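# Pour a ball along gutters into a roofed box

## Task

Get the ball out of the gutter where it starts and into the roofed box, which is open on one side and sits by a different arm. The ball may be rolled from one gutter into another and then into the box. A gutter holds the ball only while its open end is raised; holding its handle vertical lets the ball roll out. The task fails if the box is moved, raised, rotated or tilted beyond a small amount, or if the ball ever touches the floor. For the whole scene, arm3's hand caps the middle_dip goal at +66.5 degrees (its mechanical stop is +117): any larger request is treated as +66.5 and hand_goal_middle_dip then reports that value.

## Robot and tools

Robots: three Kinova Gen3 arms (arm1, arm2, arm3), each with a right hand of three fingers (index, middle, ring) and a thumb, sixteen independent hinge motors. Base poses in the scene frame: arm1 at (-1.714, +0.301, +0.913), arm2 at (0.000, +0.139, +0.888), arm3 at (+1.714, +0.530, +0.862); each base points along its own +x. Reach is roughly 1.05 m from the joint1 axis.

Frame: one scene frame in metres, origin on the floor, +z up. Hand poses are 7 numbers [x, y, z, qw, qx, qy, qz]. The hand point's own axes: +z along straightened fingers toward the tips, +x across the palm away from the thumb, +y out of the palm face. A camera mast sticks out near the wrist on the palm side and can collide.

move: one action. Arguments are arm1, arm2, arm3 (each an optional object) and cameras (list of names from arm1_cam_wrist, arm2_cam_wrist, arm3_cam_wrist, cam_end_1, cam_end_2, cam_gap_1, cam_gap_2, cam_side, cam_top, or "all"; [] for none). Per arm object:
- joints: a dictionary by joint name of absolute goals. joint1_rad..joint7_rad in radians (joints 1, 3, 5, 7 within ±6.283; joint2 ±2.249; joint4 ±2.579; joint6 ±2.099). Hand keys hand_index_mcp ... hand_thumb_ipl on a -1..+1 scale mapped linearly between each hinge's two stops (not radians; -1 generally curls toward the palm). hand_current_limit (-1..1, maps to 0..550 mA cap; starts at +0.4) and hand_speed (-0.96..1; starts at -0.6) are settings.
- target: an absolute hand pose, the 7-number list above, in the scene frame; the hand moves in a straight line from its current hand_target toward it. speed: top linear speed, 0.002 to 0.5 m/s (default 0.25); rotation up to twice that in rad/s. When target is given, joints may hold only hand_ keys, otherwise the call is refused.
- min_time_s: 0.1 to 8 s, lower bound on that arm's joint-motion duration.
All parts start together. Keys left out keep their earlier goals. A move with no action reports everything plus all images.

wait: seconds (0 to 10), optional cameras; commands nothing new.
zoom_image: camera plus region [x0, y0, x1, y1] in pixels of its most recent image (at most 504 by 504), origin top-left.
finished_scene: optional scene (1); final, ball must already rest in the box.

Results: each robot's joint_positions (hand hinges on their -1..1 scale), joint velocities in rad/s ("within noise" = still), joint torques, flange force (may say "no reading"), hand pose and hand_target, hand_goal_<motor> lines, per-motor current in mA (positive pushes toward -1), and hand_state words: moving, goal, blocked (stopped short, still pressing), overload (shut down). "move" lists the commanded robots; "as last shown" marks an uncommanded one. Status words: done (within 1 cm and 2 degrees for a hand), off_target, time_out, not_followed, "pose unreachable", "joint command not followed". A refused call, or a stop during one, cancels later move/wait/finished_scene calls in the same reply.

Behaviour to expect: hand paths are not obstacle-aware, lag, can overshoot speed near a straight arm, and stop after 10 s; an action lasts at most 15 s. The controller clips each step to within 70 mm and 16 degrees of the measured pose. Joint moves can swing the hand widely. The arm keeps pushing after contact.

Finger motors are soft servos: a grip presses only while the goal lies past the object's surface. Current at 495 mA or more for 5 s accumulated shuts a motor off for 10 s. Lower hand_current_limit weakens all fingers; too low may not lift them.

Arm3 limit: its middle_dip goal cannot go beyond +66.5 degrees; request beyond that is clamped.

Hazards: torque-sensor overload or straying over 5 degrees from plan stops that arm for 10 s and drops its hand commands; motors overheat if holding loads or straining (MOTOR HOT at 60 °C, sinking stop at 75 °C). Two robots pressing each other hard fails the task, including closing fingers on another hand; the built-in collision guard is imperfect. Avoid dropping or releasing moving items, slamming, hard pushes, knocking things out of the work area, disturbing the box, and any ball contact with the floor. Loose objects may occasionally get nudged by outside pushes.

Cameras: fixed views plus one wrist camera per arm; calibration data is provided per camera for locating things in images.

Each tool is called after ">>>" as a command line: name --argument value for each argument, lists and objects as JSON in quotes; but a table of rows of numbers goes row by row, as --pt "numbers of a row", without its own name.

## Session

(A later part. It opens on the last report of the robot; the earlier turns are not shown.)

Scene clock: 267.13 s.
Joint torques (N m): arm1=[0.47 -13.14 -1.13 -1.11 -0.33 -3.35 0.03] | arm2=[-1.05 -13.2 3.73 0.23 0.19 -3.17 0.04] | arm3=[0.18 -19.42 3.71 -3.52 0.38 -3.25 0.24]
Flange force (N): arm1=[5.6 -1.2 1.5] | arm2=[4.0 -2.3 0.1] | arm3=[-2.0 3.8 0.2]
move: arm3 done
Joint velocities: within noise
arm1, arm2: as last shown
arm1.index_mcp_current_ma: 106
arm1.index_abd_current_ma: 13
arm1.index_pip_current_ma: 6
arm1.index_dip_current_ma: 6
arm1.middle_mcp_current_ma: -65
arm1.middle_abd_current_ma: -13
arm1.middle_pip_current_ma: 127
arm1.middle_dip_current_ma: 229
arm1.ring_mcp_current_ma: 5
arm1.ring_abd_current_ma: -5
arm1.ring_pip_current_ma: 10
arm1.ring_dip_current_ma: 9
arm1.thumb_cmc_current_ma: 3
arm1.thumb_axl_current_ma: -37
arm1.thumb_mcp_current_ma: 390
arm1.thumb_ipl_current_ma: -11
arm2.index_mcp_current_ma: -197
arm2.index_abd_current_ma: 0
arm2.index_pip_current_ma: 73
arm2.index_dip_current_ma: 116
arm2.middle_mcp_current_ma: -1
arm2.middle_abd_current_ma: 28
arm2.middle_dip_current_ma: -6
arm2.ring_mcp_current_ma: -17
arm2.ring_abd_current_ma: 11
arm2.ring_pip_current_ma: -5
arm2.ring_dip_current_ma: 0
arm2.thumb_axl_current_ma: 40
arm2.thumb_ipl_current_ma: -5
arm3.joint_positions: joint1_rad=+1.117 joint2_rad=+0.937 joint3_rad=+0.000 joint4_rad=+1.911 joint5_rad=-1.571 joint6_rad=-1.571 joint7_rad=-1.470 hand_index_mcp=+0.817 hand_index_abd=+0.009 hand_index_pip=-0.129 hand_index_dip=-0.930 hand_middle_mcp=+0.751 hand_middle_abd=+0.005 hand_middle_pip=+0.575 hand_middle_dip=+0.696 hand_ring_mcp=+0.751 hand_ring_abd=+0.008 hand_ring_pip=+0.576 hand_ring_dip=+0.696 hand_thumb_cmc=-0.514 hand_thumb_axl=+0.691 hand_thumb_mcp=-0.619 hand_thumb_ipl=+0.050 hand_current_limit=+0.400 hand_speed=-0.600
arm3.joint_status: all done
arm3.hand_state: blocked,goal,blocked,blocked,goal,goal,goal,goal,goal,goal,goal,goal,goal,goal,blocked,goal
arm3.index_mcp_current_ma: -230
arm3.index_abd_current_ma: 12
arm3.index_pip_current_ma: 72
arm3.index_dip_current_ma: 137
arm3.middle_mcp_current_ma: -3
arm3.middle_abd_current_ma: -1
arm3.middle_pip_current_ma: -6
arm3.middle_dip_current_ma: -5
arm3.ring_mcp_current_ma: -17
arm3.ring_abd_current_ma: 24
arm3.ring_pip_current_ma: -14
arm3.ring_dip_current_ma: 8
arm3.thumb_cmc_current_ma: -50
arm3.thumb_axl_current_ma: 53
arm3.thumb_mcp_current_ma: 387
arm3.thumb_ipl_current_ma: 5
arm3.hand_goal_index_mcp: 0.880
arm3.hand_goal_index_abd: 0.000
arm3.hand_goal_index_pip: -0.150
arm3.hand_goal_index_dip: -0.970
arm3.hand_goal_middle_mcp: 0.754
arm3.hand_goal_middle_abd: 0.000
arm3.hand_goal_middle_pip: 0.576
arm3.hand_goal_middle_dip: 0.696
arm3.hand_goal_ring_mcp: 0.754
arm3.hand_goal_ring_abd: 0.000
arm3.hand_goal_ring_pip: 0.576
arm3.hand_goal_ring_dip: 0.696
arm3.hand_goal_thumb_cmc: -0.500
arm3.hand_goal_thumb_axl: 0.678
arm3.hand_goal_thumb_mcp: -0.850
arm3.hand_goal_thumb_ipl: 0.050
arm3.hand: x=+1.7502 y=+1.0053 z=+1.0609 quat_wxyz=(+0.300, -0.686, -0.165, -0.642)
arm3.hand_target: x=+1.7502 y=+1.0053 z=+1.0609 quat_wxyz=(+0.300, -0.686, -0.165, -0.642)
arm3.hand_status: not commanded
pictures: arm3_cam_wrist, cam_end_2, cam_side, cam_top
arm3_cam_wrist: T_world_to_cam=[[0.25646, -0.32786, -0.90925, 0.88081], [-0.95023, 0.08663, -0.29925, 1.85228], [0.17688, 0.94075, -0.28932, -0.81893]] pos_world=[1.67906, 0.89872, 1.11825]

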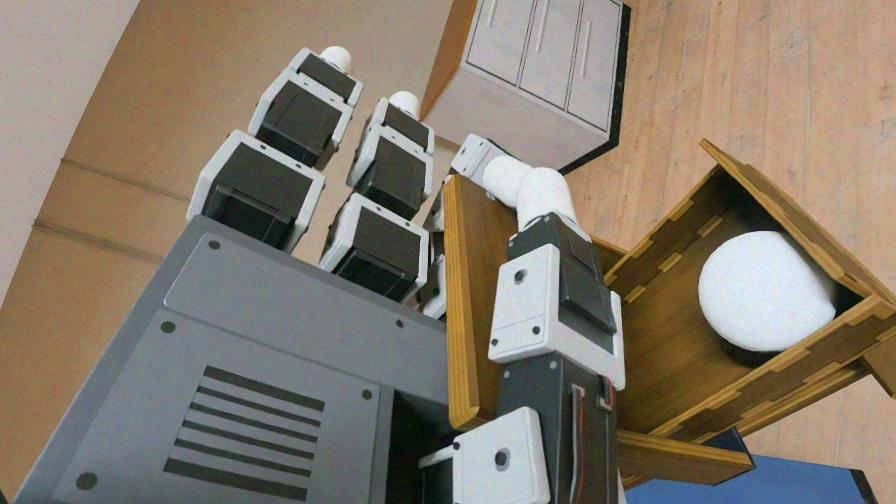

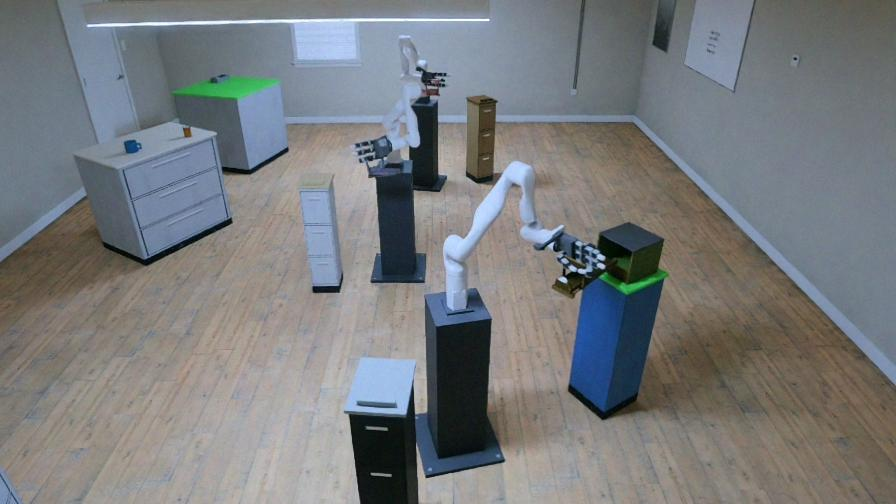

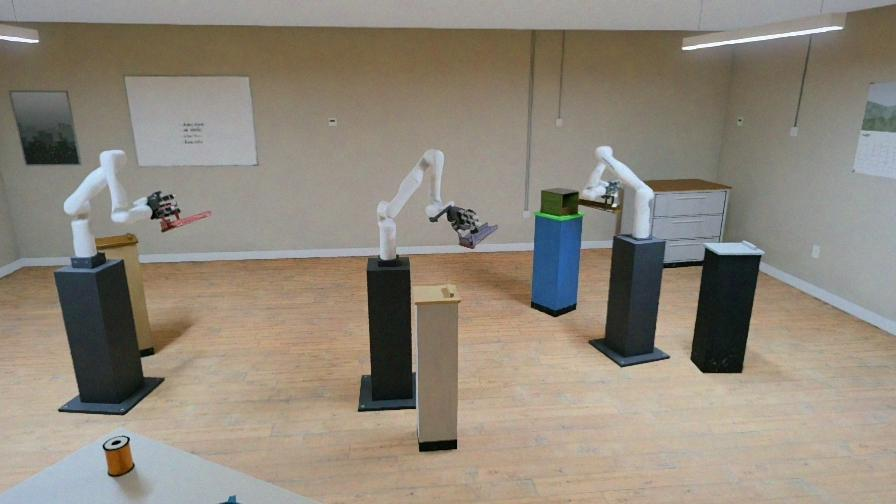

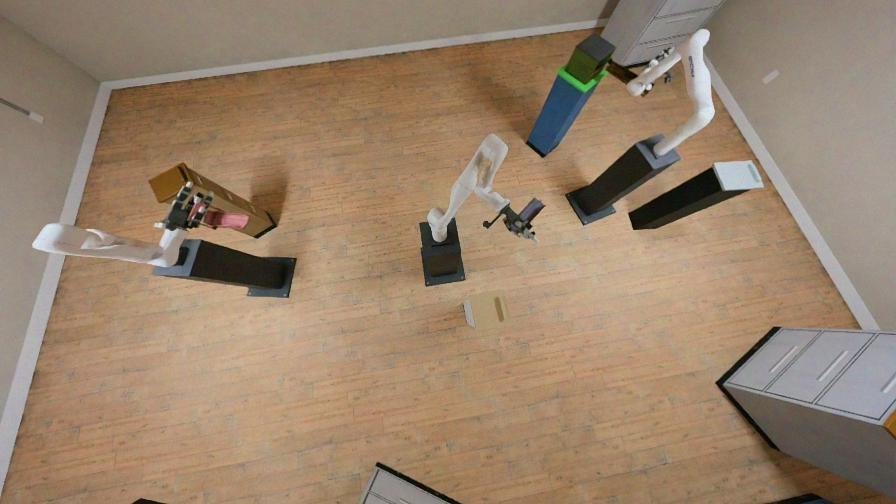

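>>> move --arm3 '{"joints": {"joint2_rad": 1.0267, "joint4_rad": 1.5810, "joint7_rad": -1.1940}, "min_time_s": 2.5}' --cameras '["cam_end_2","cam_top","cam_side"]'

>>> zoom_image --camera "cam_end_2" --region '[560, 205, 670, 295]'

>>> zoom_image --camera "cam_side" --region '[530, 175, 620, 235]'

>>> zoom_image --camera "cam_top" --region '[560, 20, 660, 110]'

Scene clock: 270.80 s.
Joint torques (N m): arm1=[0.48 -13.11 -1.12 -1.18 -0.31 -3.34 0] | arm2=[-1.1 -13.19 3.73 0.25 0.19 -3.2 0.06] | arm3=[0.19 -22.45 3.98 -5.68 1.13 -2.89 0.29]
Flange force (N): arm1=[5.8 -1.5 1.7] | arm2=[4.0 -2.3 0.3] | arm3=[-1.8 4.8 -0.1]
move: arm3 done
Joint velocities: within noise
arm1, arm2: as last shown
arm1.index_mcp_current_ma: 109
arm1.index_abd_current_ma: 11
arm1.index_dip_current_ma: 4
arm1.middle_mcp_current_ma: -69
arm1.middle_abd_current_ma: -14
arm1.middle_pip_current_ma: 129
arm1.middle_dip_current_ma: 230
arm1.ring_mcp_current_ma: -3
arm1.ring_abd_current_ma: -7
arm1.ring_pip_current_ma: 9
arm1.ring_dip_current_ma: 7
arm1.thumb_cmc_current_ma: 4
arm1.thumb_axl_current_ma: -34
arm1.thumb_mcp_current_ma: 385
arm1.thumb_ipl_current_ma: -6
arm2.index_mcp_current_ma: -200
arm2.index_abd_current_ma: 19
arm2.index_pip_current_ma: 77
arm2.index_dip_current_ma: 124
arm2.middle_mcp_current_ma: -9
arm2.middle_dip_current_ma: -8
arm2.ring_mcp_current_ma: -23
arm2.ring_pip_current_ma: -3
arm2.ring_dip_current_ma: -6
arm2.thumb_cmc_current_ma: -67
arm2.thumb_axl_current_ma: 37
arm2.thumb_mcp_current_ma: 383
arm2.thumb_ipl_current_ma: -7
arm3.joint_positions: joint1_rad=+1.117 joint2_rad=+1.027 joint3_rad=+0.000 joint4_rad=+1.581 joint5_rad=-1.571 joint6_rad=-1.571 joint7_rad=-1.194 hand_index_mcp=+0.817 hand_index_abd=+0.009 hand_index_pip=-0.129 hand_index_dip=-0.930 hand_middle_mcp=+0.751 hand_middle_abd=+0.005 hand_middle_pip=+0.575 hand_middle_dip=+0.696 hand_ring_mcp=+0.752 hand_ring_abd=+0.008 hand_ring_pip=+0.576 hand_ring_dip=+0.696 hand_thumb_cmc=-0.514 hand_thumb_axl=+0.691 hand_thumb_mcp=-0.619 hand_thumb_ipl=+0.050 hand_current_limit=+0.400 hand_speed=-0.600
arm3.joint_status: all done
arm3.hand_state: blocked,goal,blocked,blocked,goal,goal,goal,goal,goal,goal,goal,goal,goal,goal,blocked,goal
arm3.index_mcp_current_ma: -231
arm3.index_abd_current_ma: 7
arm3.index_pip_current_ma: 67
arm3.index_dip_current_ma: 137
arm3.middle_mcp_current_ma: 0
arm3.middle_abd_current_ma: 1
arm3.middle_pip_current_ma: -5
arm3.middle_dip_current_ma: -1
arm3.ring_mcp_current_ma: -11
arm3.ring_abd_current_ma: 20
arm3.ring_pip_current_ma: -12
arm3.ring_dip_current_ma: 13
arm3.thumb_cmc_current_ma: -49
arm3.thumb_axl_current_ma: 61
arm3.thumb_mcp_current_ma: 390
arm3.thumb_ipl_current_ma: 3
arm3.hand_goal_index_mcp: 0.880
arm3.hand_goal_index_abd: 0.000
arm3.hand_goal_index_pip: -0.150
arm3.hand_goal_index_dip: -0.970
arm3.hand_goal_middle_mcp: 0.754
arm3.hand_goal_middle_abd: 0.000
arm3.hand_goal_middle_pip: 0.576
arm3.hand_goal_middle_dip: 0.696
arm3.hand_goal_ring_mcp: 0.754
arm3.hand_goal_ring_abd: 0.000
arm3.hand_goal_ring_pip: 0.576
arm3.hand_goal_ring_dip: 0.696
arm3.hand_goal_thumb_cmc: -0.500
arm3.hand_goal_thumb_axl: 0.678
arm3.hand_goal_thumb_mcp: -0.850
arm3.hand_goal_thumb_ipl: 0.050
arm3.hand: x=+1.6947 y=+1.0746 z=+1.0635 quat_wxyz=(+0.289, -0.683, -0.177, -0.647)
arm3.hand_target: x=+1.6947 y=+1.0746 z=+1.0635 quat_wxyz=(+0.289, -0.683, -0.177, -0.647)
arm3.hand_status: not commanded
pictures: cam_end_2, cam_side, cam_top

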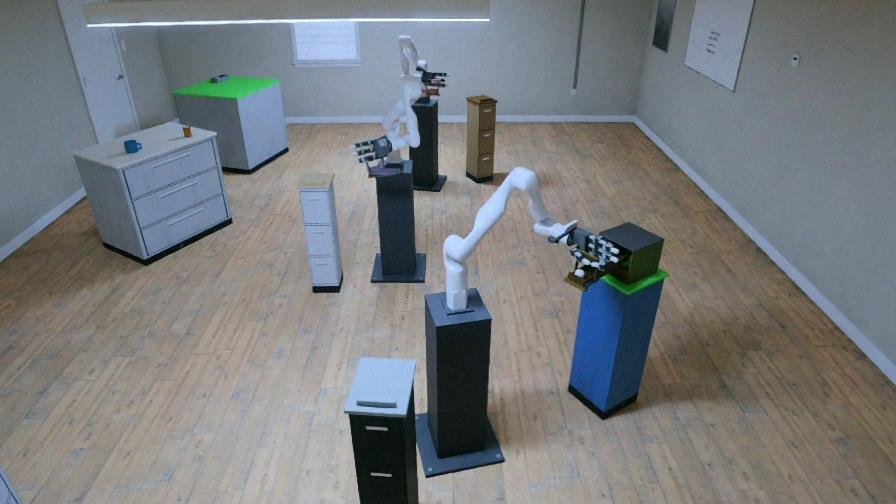

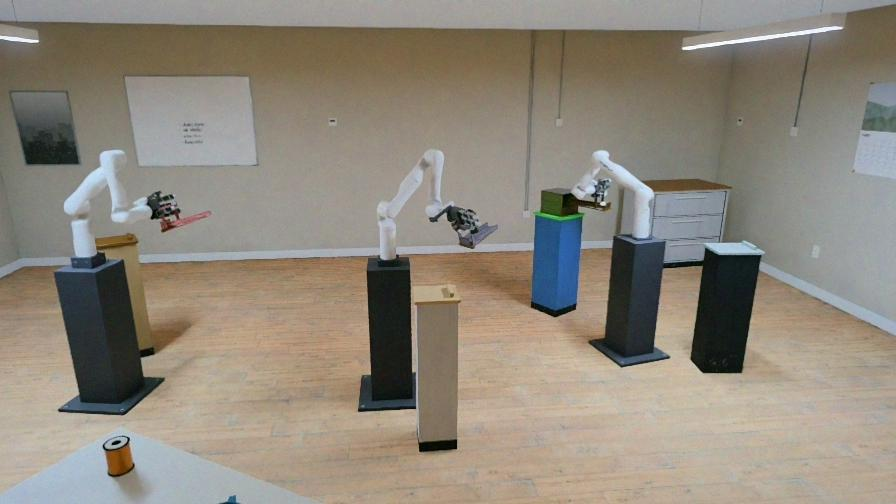

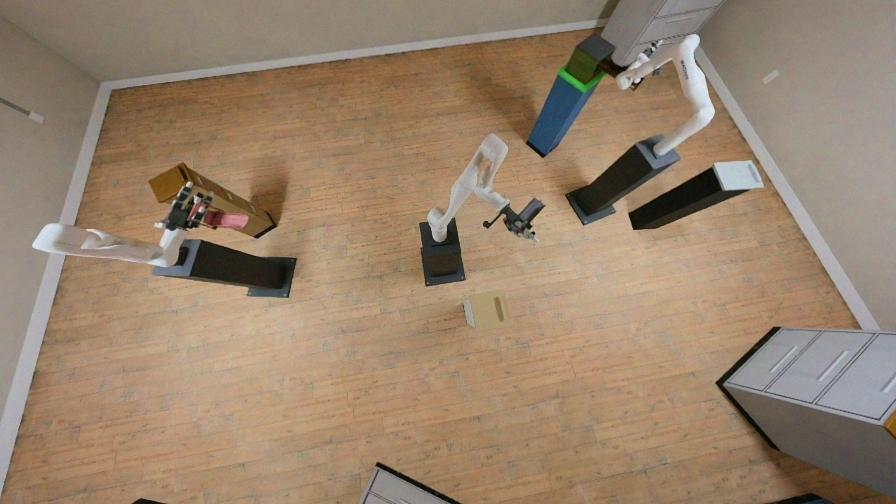

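Scaled by 4.582.

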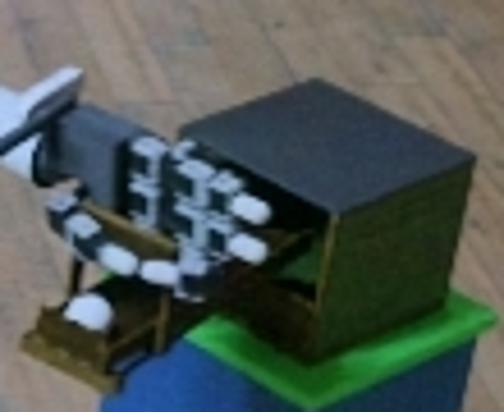

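Scaled by 5.600.

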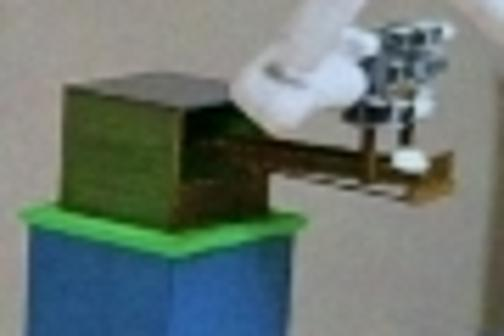

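Scaled by 5.040.

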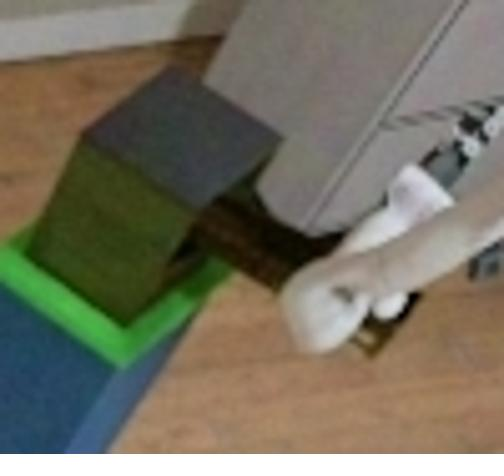

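>>> zoom_image --camera "cam_side" --region '[555, 182, 605, 222]'

>>> zoom_image --camera "cam_end_2" --region '[595, 230, 645, 290]'

Scaled by 10.080.

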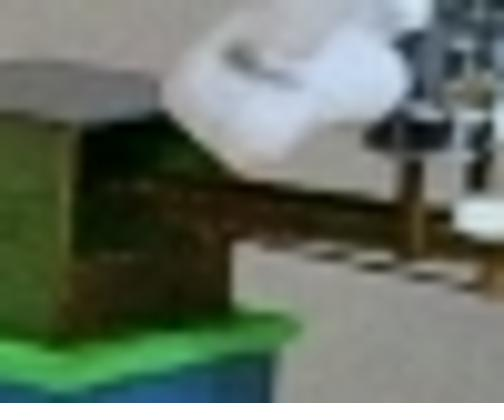

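Scaled by 8.400.

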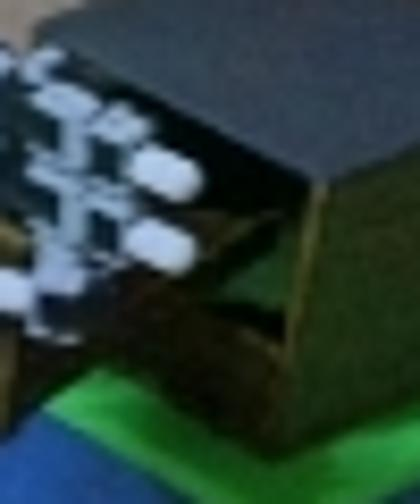

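>>> move --arm3 '{"joints": {"joint2_rad": 0.9891, "joint4_rad": 1.4653, "joint7_rad": -0.8662}, "min_time_s": 2.2}' --cameras '["cam_end_2","cam_side","arm3_cam_wrist"]'

>>> zoom_image --camera "cam_end_2" --region '[560, 205, 670, 295]'

>>> zoom_image --camera "cam_side" --region '[555, 182, 625, 232]'

Scene clock: 274.13 s.
Joint torques (N m): arm1=[0.43 -13.12 -1.17 -1.13 -0.32 -3.36 0.02] | arm2=[-1.06 -13.13 3.69 0.22 0.18 -3.22 0.03] | arm3=[0.17 -22.88 3.82 -6.66 1.49 -2.53 0.27]
Flange force (N): arm1=[5.7 -1.3 1.5] | arm2=[4.3 -2.4 0.3] | arm3=[-2.3 4.3 -0.1]
move: arm3 done
Joint velocities: within noise
arm1, arm2: as last shown
arm1.index_mcp_current_ma: 106
arm1.index_abd_current_ma: 8
arm1.index_pip_current_ma: 13
arm1.index_dip_current_ma: 3
arm1.middle_mcp_current_ma: -68
arm1.middle_abd_current_ma: -10
arm1.middle_pip_current_ma: 127
arm1.middle_dip_current_ma: 224
arm1.ring_pip_current_ma: 4
arm1.ring_dip_current_ma: 6
arm1.thumb_cmc_current_ma: 7
arm1.thumb_mcp_current_ma: 379
arm1.thumb_ipl_current_ma: -9
arm2.index_mcp_current_ma: -201
arm2.index_abd_current_ma: 11
arm2.index_pip_current_ma: 68
arm2.index_dip_current_ma: 119
arm2.middle_abd_current_ma: 29
arm2.middle_pip_current_ma: -5
arm2.middle_dip_current_ma: -2
arm2.ring_mcp_current_ma: -24
arm2.ring_abd_current_ma: 8
arm2.ring_pip_current_ma: 0
arm2.ring_dip_current_ma: -7
arm2.thumb_cmc_current_ma: -56
arm2.thumb_axl_current_ma: 39
arm2.thumb_mcp_current_ma: 379
arm2.thumb_ipl_current_ma: -4
arm3.joint_positions: joint1_rad=+1.117 joint2_rad=+0.989 joint3_rad=+0.000 joint4_rad=+1.465 joint5_rad=-1.571 joint6_rad=-1.571 joint7_rad=-0.866 hand_index_mcp=+0.817 hand_index_abd=+0.009 hand_index_pip=-0.129 hand_index_dip=-0.930 hand_middle_mcp=+0.751 hand_middle_abd=+0.005 hand_middle_pip=+0.575 hand_middle_dip=+0.696 hand_ring_mcp=+0.752 hand_ring_abd=+0.008 hand_ring_pip=+0.576 hand_ring_dip=+0.696 hand_thumb_cmc=-0.514 hand_thumb_axl=+0.691 hand_thumb_mcp=-0.619 hand_thumb_ipl=+0.050 hand_current_limit=+0.400 hand_speed=-0.600
arm3.joint_status: all done
arm3.hand_state: blocked,goal,blocked,blocked,goal,goal,goal,goal,goal,goal,goal,goal,goal,goal,blocked,goal
arm3.index_mcp_current_ma: -232
arm3.index_abd_current_ma: 10
arm3.index_pip_current_ma: 65
arm3.index_dip_current_ma: 141
arm3.middle_mcp_current_ma: -3
arm3.middle_abd_current_ma: 2
arm3.middle_pip_current_ma: -5
arm3.middle_dip_current_ma: -2
arm3.ring_mcp_current_ma: -9
arm3.ring_abd_current_ma: 25
arm3.ring_pip_current_ma: -8
arm3.ring_dip_current_ma: 11
arm3.thumb_cmc_current_ma: -51
arm3.thumb_axl_current_ma: 61
arm3.thumb_mcp_current_ma: 394
arm3.thumb_ipl_current_ma: -3
arm3.hand_goal_index_mcp: 0.880
arm3.hand_goal_index_abd: 0.000
arm3.hand_goal_index_pip: -0.150
arm3.hand_goal_index_dip: -0.970
arm3.hand_goal_middle_mcp: 0.754
arm3.hand_goal_middle_abd: 0.000
arm3.hand_goal_middle_pip: 0.576
arm3.hand_goal_middle_dip: 0.696
arm3.hand_goal_ring_mcp: 0.754
arm3.hand_goal_ring_abd: 0.000
arm3.hand_goal_ring_pip: 0.576
arm3.hand_goal_ring_dip: 0.696
arm3.hand_goal_thumb_cmc: -0.500
arm3.hand_goal_thumb_axl: 0.678
arm3.hand_goal_thumb_mcp: -0.850
arm3.hand_goal_thumb_ipl: 0.050
arm3.hand: x=+1.6786 y=+1.0944 z=+1.1192 quat_wxyz=(+0.232, -0.665, -0.236, -0.669)
arm3.hand_target: x=+1.6786 y=+1.0944 z=+1.1192 quat_wxyz=(+0.232, -0.665, -0.236, -0.669)
arm3.hand_status: not commanded
pictures: arm3_cam_wrist, cam_end_2, cam_side
arm3_cam_wrist: T_world_to_cam=[[0.36836, -0.46876, -0.80285, 0.82865], [-0.90238, 0.02748, -0.43007, 1.92482], [0.22367, 0.8829, -0.41287, -0.7502]] pos_world=[1.59946, 0.99789, 1.18337]

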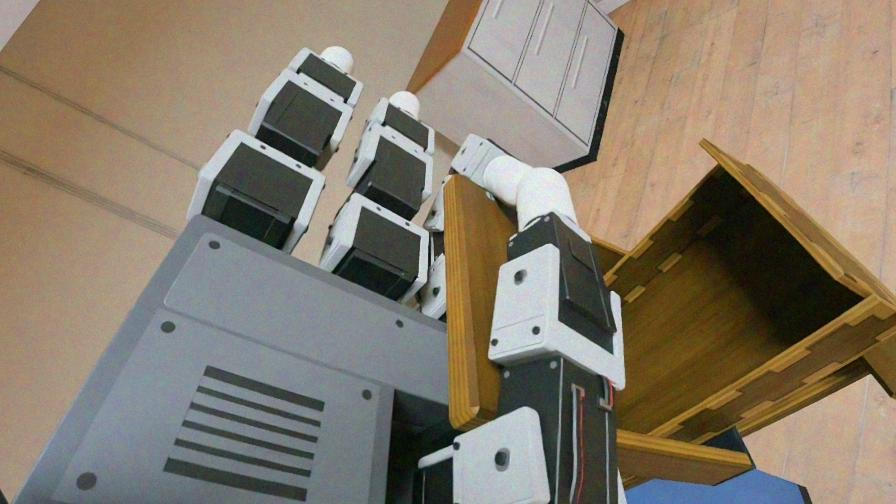

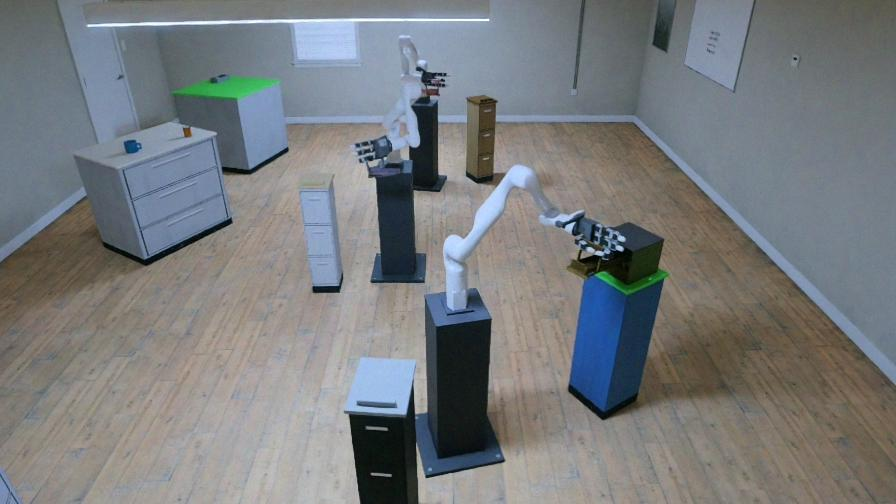

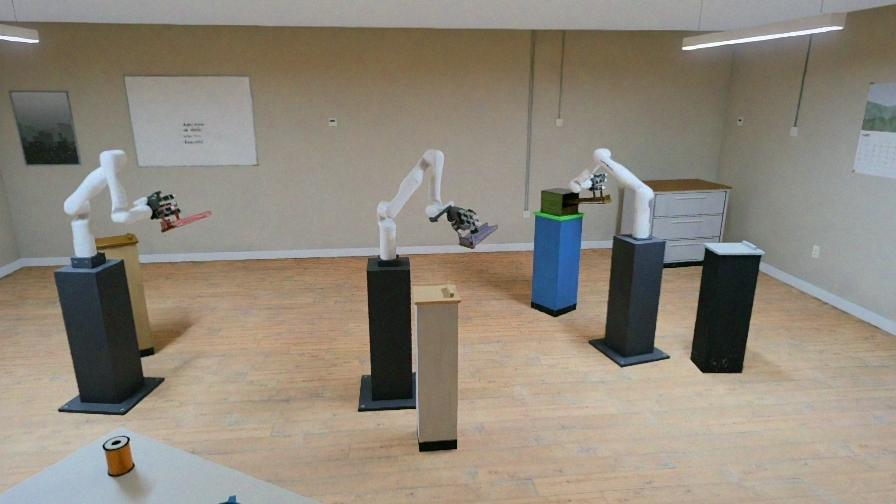

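Scaled by 4.582.

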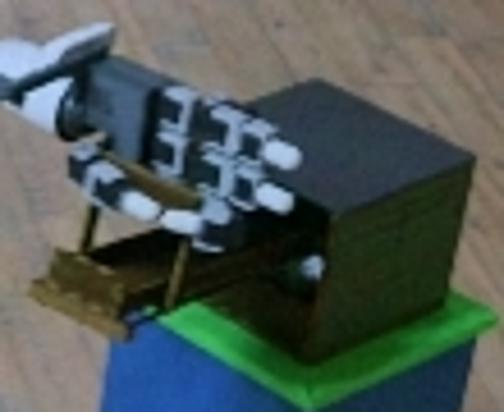

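Scaled by 7.200.

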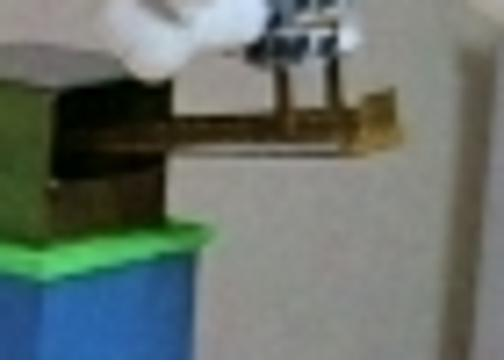

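>>> wait --seconds 1 --cameras '["cam_end_2"]'

>>> zoom_image --camera "cam_end_2" --region '[560, 205, 670, 295]'

Scene clock: 275.23 s.
Joint torques (N m): arm1=[0.44 -13.21 -1.11 -1.14 -0.31 -3.33 0.07] | arm2=[-1.06 -13.18 3.71 0.24 0.18 -3.2 0] | arm3=[0.18 -22.91 3.74 -6.63 1.49 -2.53 0.21]
Flange force (N): arm1=[5.5 -1.2 1.6] | arm2=[4.1 -2.5 0.3] | arm3=[-2.3 3.9 -0.1]
Joint velocities: within noise
arm1.joint_positions: joint1_rad=+0.176 joint2_rad=+0.864 joint3_rad=+0.000 joint4_rad=+2.278 joint5_rad=+1.571 joint6_rad=-1.571 joint7_rad=+5.149 hand_index_mcp=+0.802 hand_index_abd=+0.008 hand_index_pip=+0.573 hand_index_dip=+0.696 hand_middle_mcp=+0.844 hand_middle_abd=+0.106 hand_middle_pip=-0.091 hand_middle_dip=-0.872 hand_ring_mcp=+0.758 hand_ring_abd=+0.008 hand_ring_pip=+0.580 hand_ring_dip=+0.696 hand_thumb_cmc=-0.615 hand_thumb_axl=+0.657 hand_thumb_mcp=-0.642 hand_thumb_ipl=+0.048 hand_current_limit=+0.400 hand_speed=-0.600
arm1.joint_status: not commanded
arm1.hand_state: blocked,goal,goal,goal,blocked,goal,blocked,blocked,goal,goal,goal,goal,goal,blocked,blocked,goal
arm1.index_mcp_current_ma: 112
arm1.index_abd_current_ma: 14
arm1.index_pip_current_ma: 7
arm1.index_dip_current_ma: 4
arm1.middle_mcp_current_ma: -69
arm1.middle_abd_current_ma: -14
arm1.middle_pip_current_ma: 125
arm1.middle_dip_current_ma: 231
arm1.ring_mcp_current_ma: 0
arm1.ring_abd_current_ma: -1
arm1.ring_pip_current_ma: 5
arm1.ring_dip_current_ma: 8
arm1.thumb_cmc_current_ma: 8
arm1.thumb_axl_current_ma: -36
arm1.thumb_mcp_current_ma: 379
arm1.thumb_ipl_current_ma: -7
arm1.hand_goal_index_mcp: 0.754
arm1.hand_goal_index_abd: 0.000
arm1.hand_goal_index_pip: 0.576
arm1.hand_goal_index_dip: 0.696
arm1.hand_goal_middle_mcp: 0.880
arm1.hand_goal_middle_abd: 0.120
arm1.hand_goal_middle_pip: -0.150
arm1.hand_goal_middle_dip: -0.970
arm1.hand_goal_ring_mcp: 0.754
arm1.hand_goal_ring_abd: 0.000
arm1.hand_goal_ring_pip: 0.576
arm1.hand_goal_ring_dip: 0.696
arm1.hand_goal_thumb_cmc: -0.620
arm1.hand_goal_thumb_axl: 0.678
arm1.hand_goal_thumb_mcp: -0.850
arm1.hand_goal_thumb_ipl: 0.050
arm1.hand: x=-1.2333 y=+0.4067 z=+1.1725 quat_wxyz=(+0.260, -0.486, -0.514, -0.658)
arm1.hand_target: x=-1.2333 y=+0.4067 z=+1.1725 quat_wxyz=(+0.260, -0.486, -0.514, -0.658)
arm1.hand_status: not commanded
arm2.joint_positions: joint1_rad=+4.128 joint2_rad=+0.864 joint3_rad=+0.000 joint4_rad=+2.278 joint5_rad=-1.571 joint6_rad=-1.571 joint7_rad=-2.030 hand_index_mcp=+0.839 hand_index_abd=+0.007 hand_index_pip=-0.133 hand_index_dip=-0.946 hand_middle_mcp=+0.751 hand_middle_abd=+0.007 hand_middle_pip=+0.576 hand_middle_dip=+0.695 hand_ring_mcp=+0.751 hand_ring_abd=+0.005 hand_ring_pip=+0.575 hand_ring_dip=+0.696 hand_thumb_cmc=-0.513 hand_thumb_axl=+0.686 hand_thumb_mcp=-0.579 hand_thumb_ipl=+0.050 hand_current_limit=+0.400 hand_speed=-0.600
arm2.joint_status: not commanded
arm2.hand_state: blocked,goal,goal,blocked,goal,goal,goal,goal,goal,goal,goal,goal,goal,goal,blocked,goal
arm2.index_mcp_current_ma: -194
arm2.index_abd_current_ma: 14
arm2.index_pip_current_ma: 73
arm2.index_dip_current_ma: 118
arm2.middle_mcp_current_ma: -15
arm2.middle_abd_current_ma: 37
arm2.middle_pip_current_ma: -3
arm2.middle_dip_current_ma: -14
arm2.ring_mcp_current_ma: -17
arm2.ring_abd_current_ma: 14
arm2.ring_pip_current_ma: -5
arm2.ring_dip_current_ma: -8
arm2.thumb_cmc_current_ma: -61
arm2.thumb_axl_current_ma: 33
arm2.thumb_mcp_current_ma: 379
arm2.thumb_ipl_current_ma: -7
arm2.hand_goal_index_mcp: 0.880
arm2.hand_goal_index_abd: 0.000
arm2.hand_goal_index_pip: -0.150
arm2.hand_goal_index_dip: -0.970
arm2.hand_goal_middle_mcp: 0.754
arm2.hand_goal_middle_abd: 0.000
arm2.hand_goal_middle_pip: 0.576
arm2.hand_goal_middle_dip: 0.696
arm2.hand_goal_ring_mcp: 0.754
arm2.hand_goal_ring_abd: 0.000
arm2.hand_goal_ring_pip: 0.576
arm2.hand_goal_ring_dip: 0.696
arm2.hand_goal_thumb_cmc: -0.500
arm2.hand_goal_thumb_axl: 0.678
arm2.hand_goal_thumb_mcp: -0.850
arm2.hand_goal_thumb_ipl: 0.050
arm2.hand: x=+0.3902 y=+0.0002 z=+1.0704 quat_wxyz=(-0.188, -0.530, +0.474, -0.678)
arm2.hand_target: x=+0.3902 y=+0.0002 z=+1.0704 quat_wxyz=(-0.188, -0.530, +0.474, -0.678)
arm2.hand_status: not commanded
arm3.joint_positions: joint1_rad=+1.117 joint2_rad=+0.989 joint3_rad=+0.000 joint4_rad=+1.465 joint5_rad=-1.571 joint6_rad=-1.571 joint7_rad=-0.866 hand_index_mcp=+0.817 hand_index_abd=+0.009 hand_index_pip=-0.129 hand_index_dip=-0.930 hand_middle_mcp=+0.751 hand_middle_abd=+0.005 hand_middle_pip=+0.575 hand_middle_dip=+0.696 hand_ring_mcp=+0.752 hand_ring_abd=+0.008 hand_ring_pip=+0.576 hand_ring_dip=+0.696 hand_thumb_cmc=-0.514 hand_thumb_axl=+0.691 hand_thumb_mcp=-0.619 hand_thumb_ipl=+0.050 hand_current_limit=+0.400 hand_speed=-0.600
arm3.joint_status: all done
arm3.hand_state: blocked,goal,blocked,blocked,goal,goal,goal,goal,goal,goal,goal,goal,goal,goal,blocked,goal
arm3.index_mcp_current_ma: -227
arm3.index_abd_current_ma: 12
arm3.index_pip_current_ma: 70
arm3.index_dip_current_ma: 142
arm3.middle_mcp_current_ma: -4
arm3.middle_abd_current_ma: 1
arm3.middle_pip_current_ma: -9
arm3.middle_dip_current_ma: -7
arm3.ring_mcp_current_ma: -12
arm3.ring_abd_current_ma: 22
arm3.ring_pip_current_ma: -11
arm3.ring_dip_current_ma: 7
arm3.thumb_cmc_current_ma: -50
arm3.thumb_axl_current_ma: 60
arm3.thumb_mcp_current_ma: 393
arm3.thumb_ipl_current_ma: 3
arm3.hand_goal_index_mcp: 0.880
arm3.hand_goal_index_abd: 0.000
arm3.hand_goal_index_pip: -0.150
arm3.hand_goal_index_dip: -0.970
arm3.hand_goal_middle_mcp: 0.754
arm3.hand_goal_middle_abd: 0.000
arm3.hand_goal_middle_pip: 0.576
arm3.hand_goal_middle_dip: 0.696
arm3.hand_goal_ring_mcp: 0.754
arm3.hand_goal_ring_abd: 0.000
arm3.hand_goal_ring_pip: 0.576
arm3.hand_goal_ring_dip: 0.696
arm3.hand_goal_thumb_cmc: -0.500
arm3.hand_goal_thumb_axl: 0.678
arm3.hand_goal_thumb_mcp: -0.850
arm3.hand_goal_thumb_ipl: 0.050
arm3.hand: x=+1.6786 y=+1.0944 z=+1.1192 quat_wxyz=(+0.232, -0.665, -0.236, -0.669)
arm3.hand_target: x=+1.6786 y=+1.0944 z=+1.1192 quat_wxyz=(+0.232, -0.665, -0.236, -0.669)
arm3.hand_status: not commanded
wait: 1.00 s; at rest by 0.17 s

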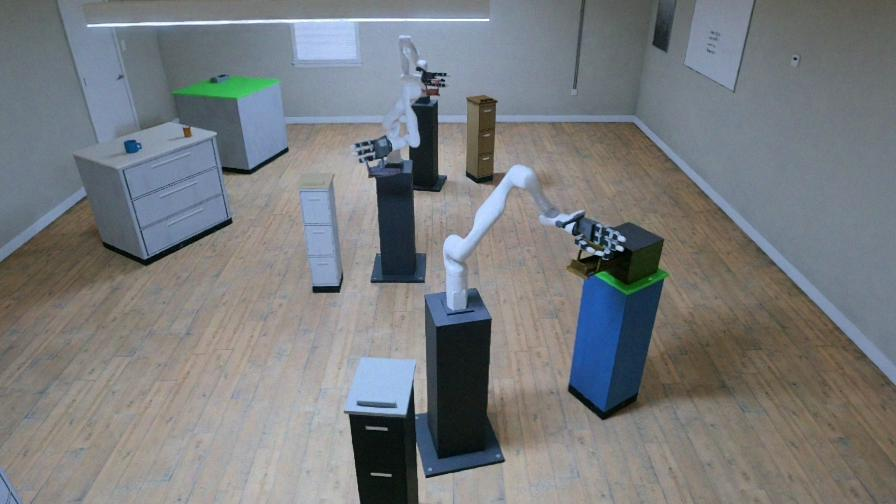

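Scaled by 4.582.

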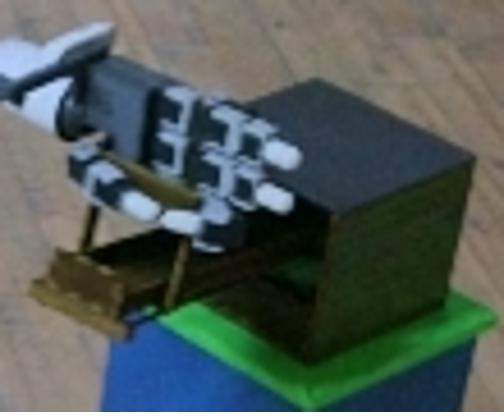

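>>> move --arm3 '{"joints": {"joint2_rad": 1.0267, "joint4_rad": 1.5810, "joint7_rad": -1.1940}, "min_time_s": 2}' --cameras '["cam_end_2", "arm3_cam_wrist"]'

>>> zoom_image --camera "cam_end_2" --region '[560, 205, 670, 295]'

Scene clock: 278.07 s.
Joint torques (N m): arm1=[0.47 -13.16 -1.15 -1.12 -0.35 -3.34 0.03] | arm2=[-1.1 -13.22 3.72 0.2 0.21 -3.19 0.03] | arm3=[0.19 -22.19 3.86 -5.55 1.05 -2.78 0.28]
Flange force (N): arm1=[5.6 -1.2 1.5] | arm2=[4.0 -2.2 0.2] | arm3=[-1.3 4.5 -0.1]
move: arm3 done
Joint velocities: within noise
arm1, arm2: as last shown
arm1.index_mcp_current_ma: 107
arm1.index_abd_current_ma: 9
arm1.index_pip_current_ma: 4
arm1.middle_mcp_current_ma: -68
arm1.middle_abd_current_ma: -9
arm1.middle_pip_current_ma: 131
arm1.middle_dip_current_ma: 230
arm1.ring_pip_current_ma: 12
arm1.ring_dip_current_ma: 7
arm1.thumb_cmc_current_ma: 4
arm1.thumb_axl_current_ma: -38
arm1.thumb_mcp_current_ma: 382
arm1.thumb_ipl_current_ma: -4
arm2.index_mcp_current_ma: -199
arm2.index_abd_current_ma: 12
arm2.index_pip_current_ma: 69
arm2.index_dip_current_ma: 123
arm2.middle_mcp_current_ma: -7
arm2.middle_abd_current_ma: 29
arm2.middle_pip_current_ma: -12
arm2.middle_dip_current_ma: -8
arm2.ring_abd_current_ma: 19
arm2.ring_pip_current_ma: -6
arm2.ring_dip_current_ma: -9
arm2.thumb_cmc_current_ma: -62
arm2.thumb_axl_current_ma: 34
arm2.thumb_mcp_current_ma: 384
arm2.thumb_ipl_current_ma: -8
arm3.joint_positions: joint1_rad=+1.117 joint2_rad=+1.027 joint3_rad=+0.000 joint4_rad=+1.581 joint5_rad=-1.571 joint6_rad=-1.571 joint7_rad=-1.194 hand_index_mcp=+0.817 hand_index_abd=+0.009 hand_index_pip=-0.129 hand_index_dip=-0.930 hand_middle_mcp=+0.751 hand_middle_abd=+0.005 hand_middle_pip=+0.575 hand_middle_dip=+0.696 hand_ring_mcp=+0.752 hand_ring_abd=+0.008 hand_ring_pip=+0.576 hand_ring_dip=+0.696 hand_thumb_cmc=-0.515 hand_thumb_axl=+0.691 hand_thumb_mcp=-0.619 hand_thumb_ipl=+0.050 hand_current_limit=+0.400 hand_speed=-0.600
arm3.joint_status: all done
arm3.hand_state: blocked,goal,blocked,blocked,goal,goal,goal,goal,goal,goal,goal,goal,goal,goal,blocked,goal
arm3.index_mcp_current_ma: -229
arm3.index_abd_current_ma: 10
arm3.index_pip_current_ma: 64
arm3.index_dip_current_ma: 142
arm3.middle_mcp_current_ma: -5
arm3.middle_abd_current_ma: 1
arm3.middle_pip_current_ma: -3
arm3.middle_dip_current_ma: -7
arm3.ring_mcp_current_ma: -11
arm3.ring_abd_current_ma: 24
arm3.ring_pip_current_ma: -15
arm3.ring_dip_current_ma: 3
arm3.thumb_cmc_current_ma: -49
arm3.thumb_axl_current_ma: 57
arm3.thumb_mcp_current_ma: 391
arm3.thumb_ipl_current_ma: 8
arm3.hand_goal_index_mcp: 0.880
arm3.hand_goal_index_abd: 0.000
arm3.hand_goal_index_pip: -0.150
arm3.hand_goal_index_dip: -0.970
arm3.hand_goal_middle_mcp: 0.754
arm3.hand_goal_middle_abd: 0.000
arm3.hand_goal_middle_pip: 0.576
arm3.hand_goal_middle_dip: 0.696
arm3.hand_goal_ring_mcp: 0.754
arm3.hand_goal_ring_abd: 0.000
arm3.hand_goal_ring_pip: 0.576
arm3.hand_goal_ring_dip: 0.696
arm3.hand_goal_thumb_cmc: -0.500
arm3.hand_goal_thumb_axl: 0.678
arm3.hand_goal_thumb_mcp: -0.850
arm3.hand_goal_thumb_ipl: 0.050
arm3.hand: x=+1.6947 y=+1.0746 z=+1.0635 quat_wxyz=(+0.289, -0.683, -0.177, -0.647)
arm3.hand_target: x=+1.6947 y=+1.0746 z=+1.0635 quat_wxyz=(+0.289, -0.683, -0.177, -0.647)
arm3.hand_status: not commanded
pictures: arm3_cam_wrist, cam_end_2
arm3_cam_wrist: T_world_to_cam=[[0.27596, -0.35249, -0.8942, 0.89753], [-0.94348, 0.07832, -0.32204, 1.81604], [0.18355, 0.93253, -0.31095, -0.85301]] pos_world=[1.62228, 0.96959, 1.12217]

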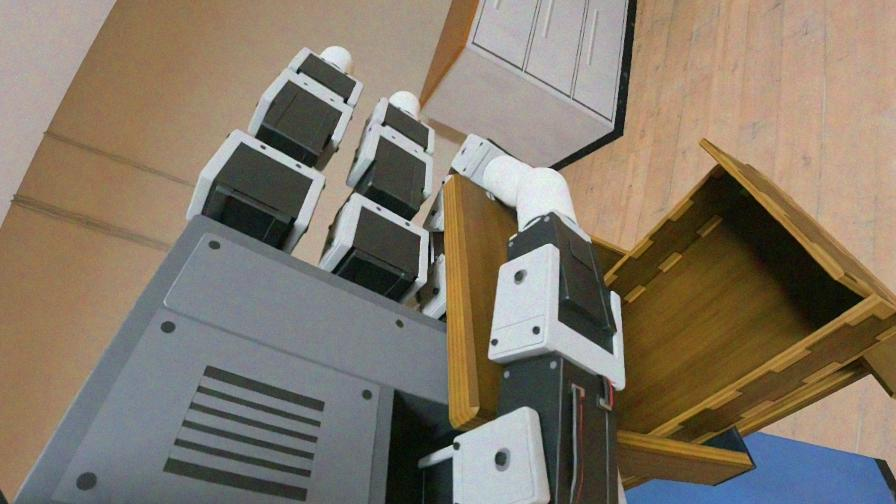

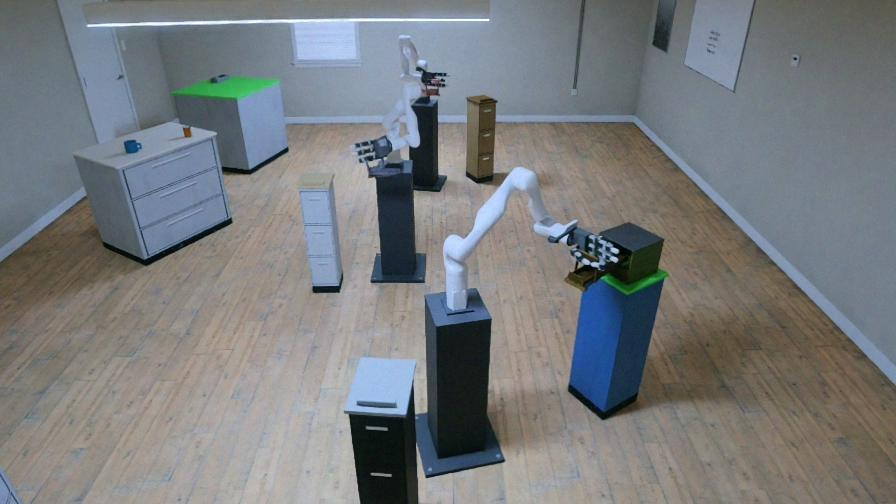

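Scaled by 4.582.

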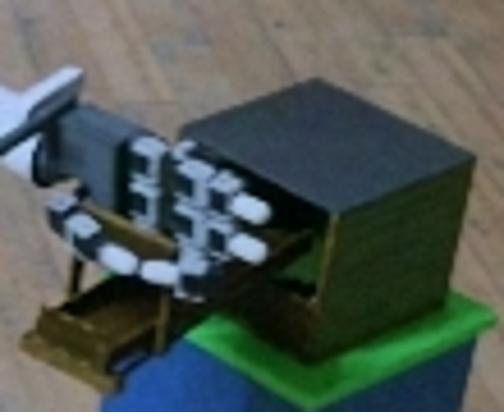

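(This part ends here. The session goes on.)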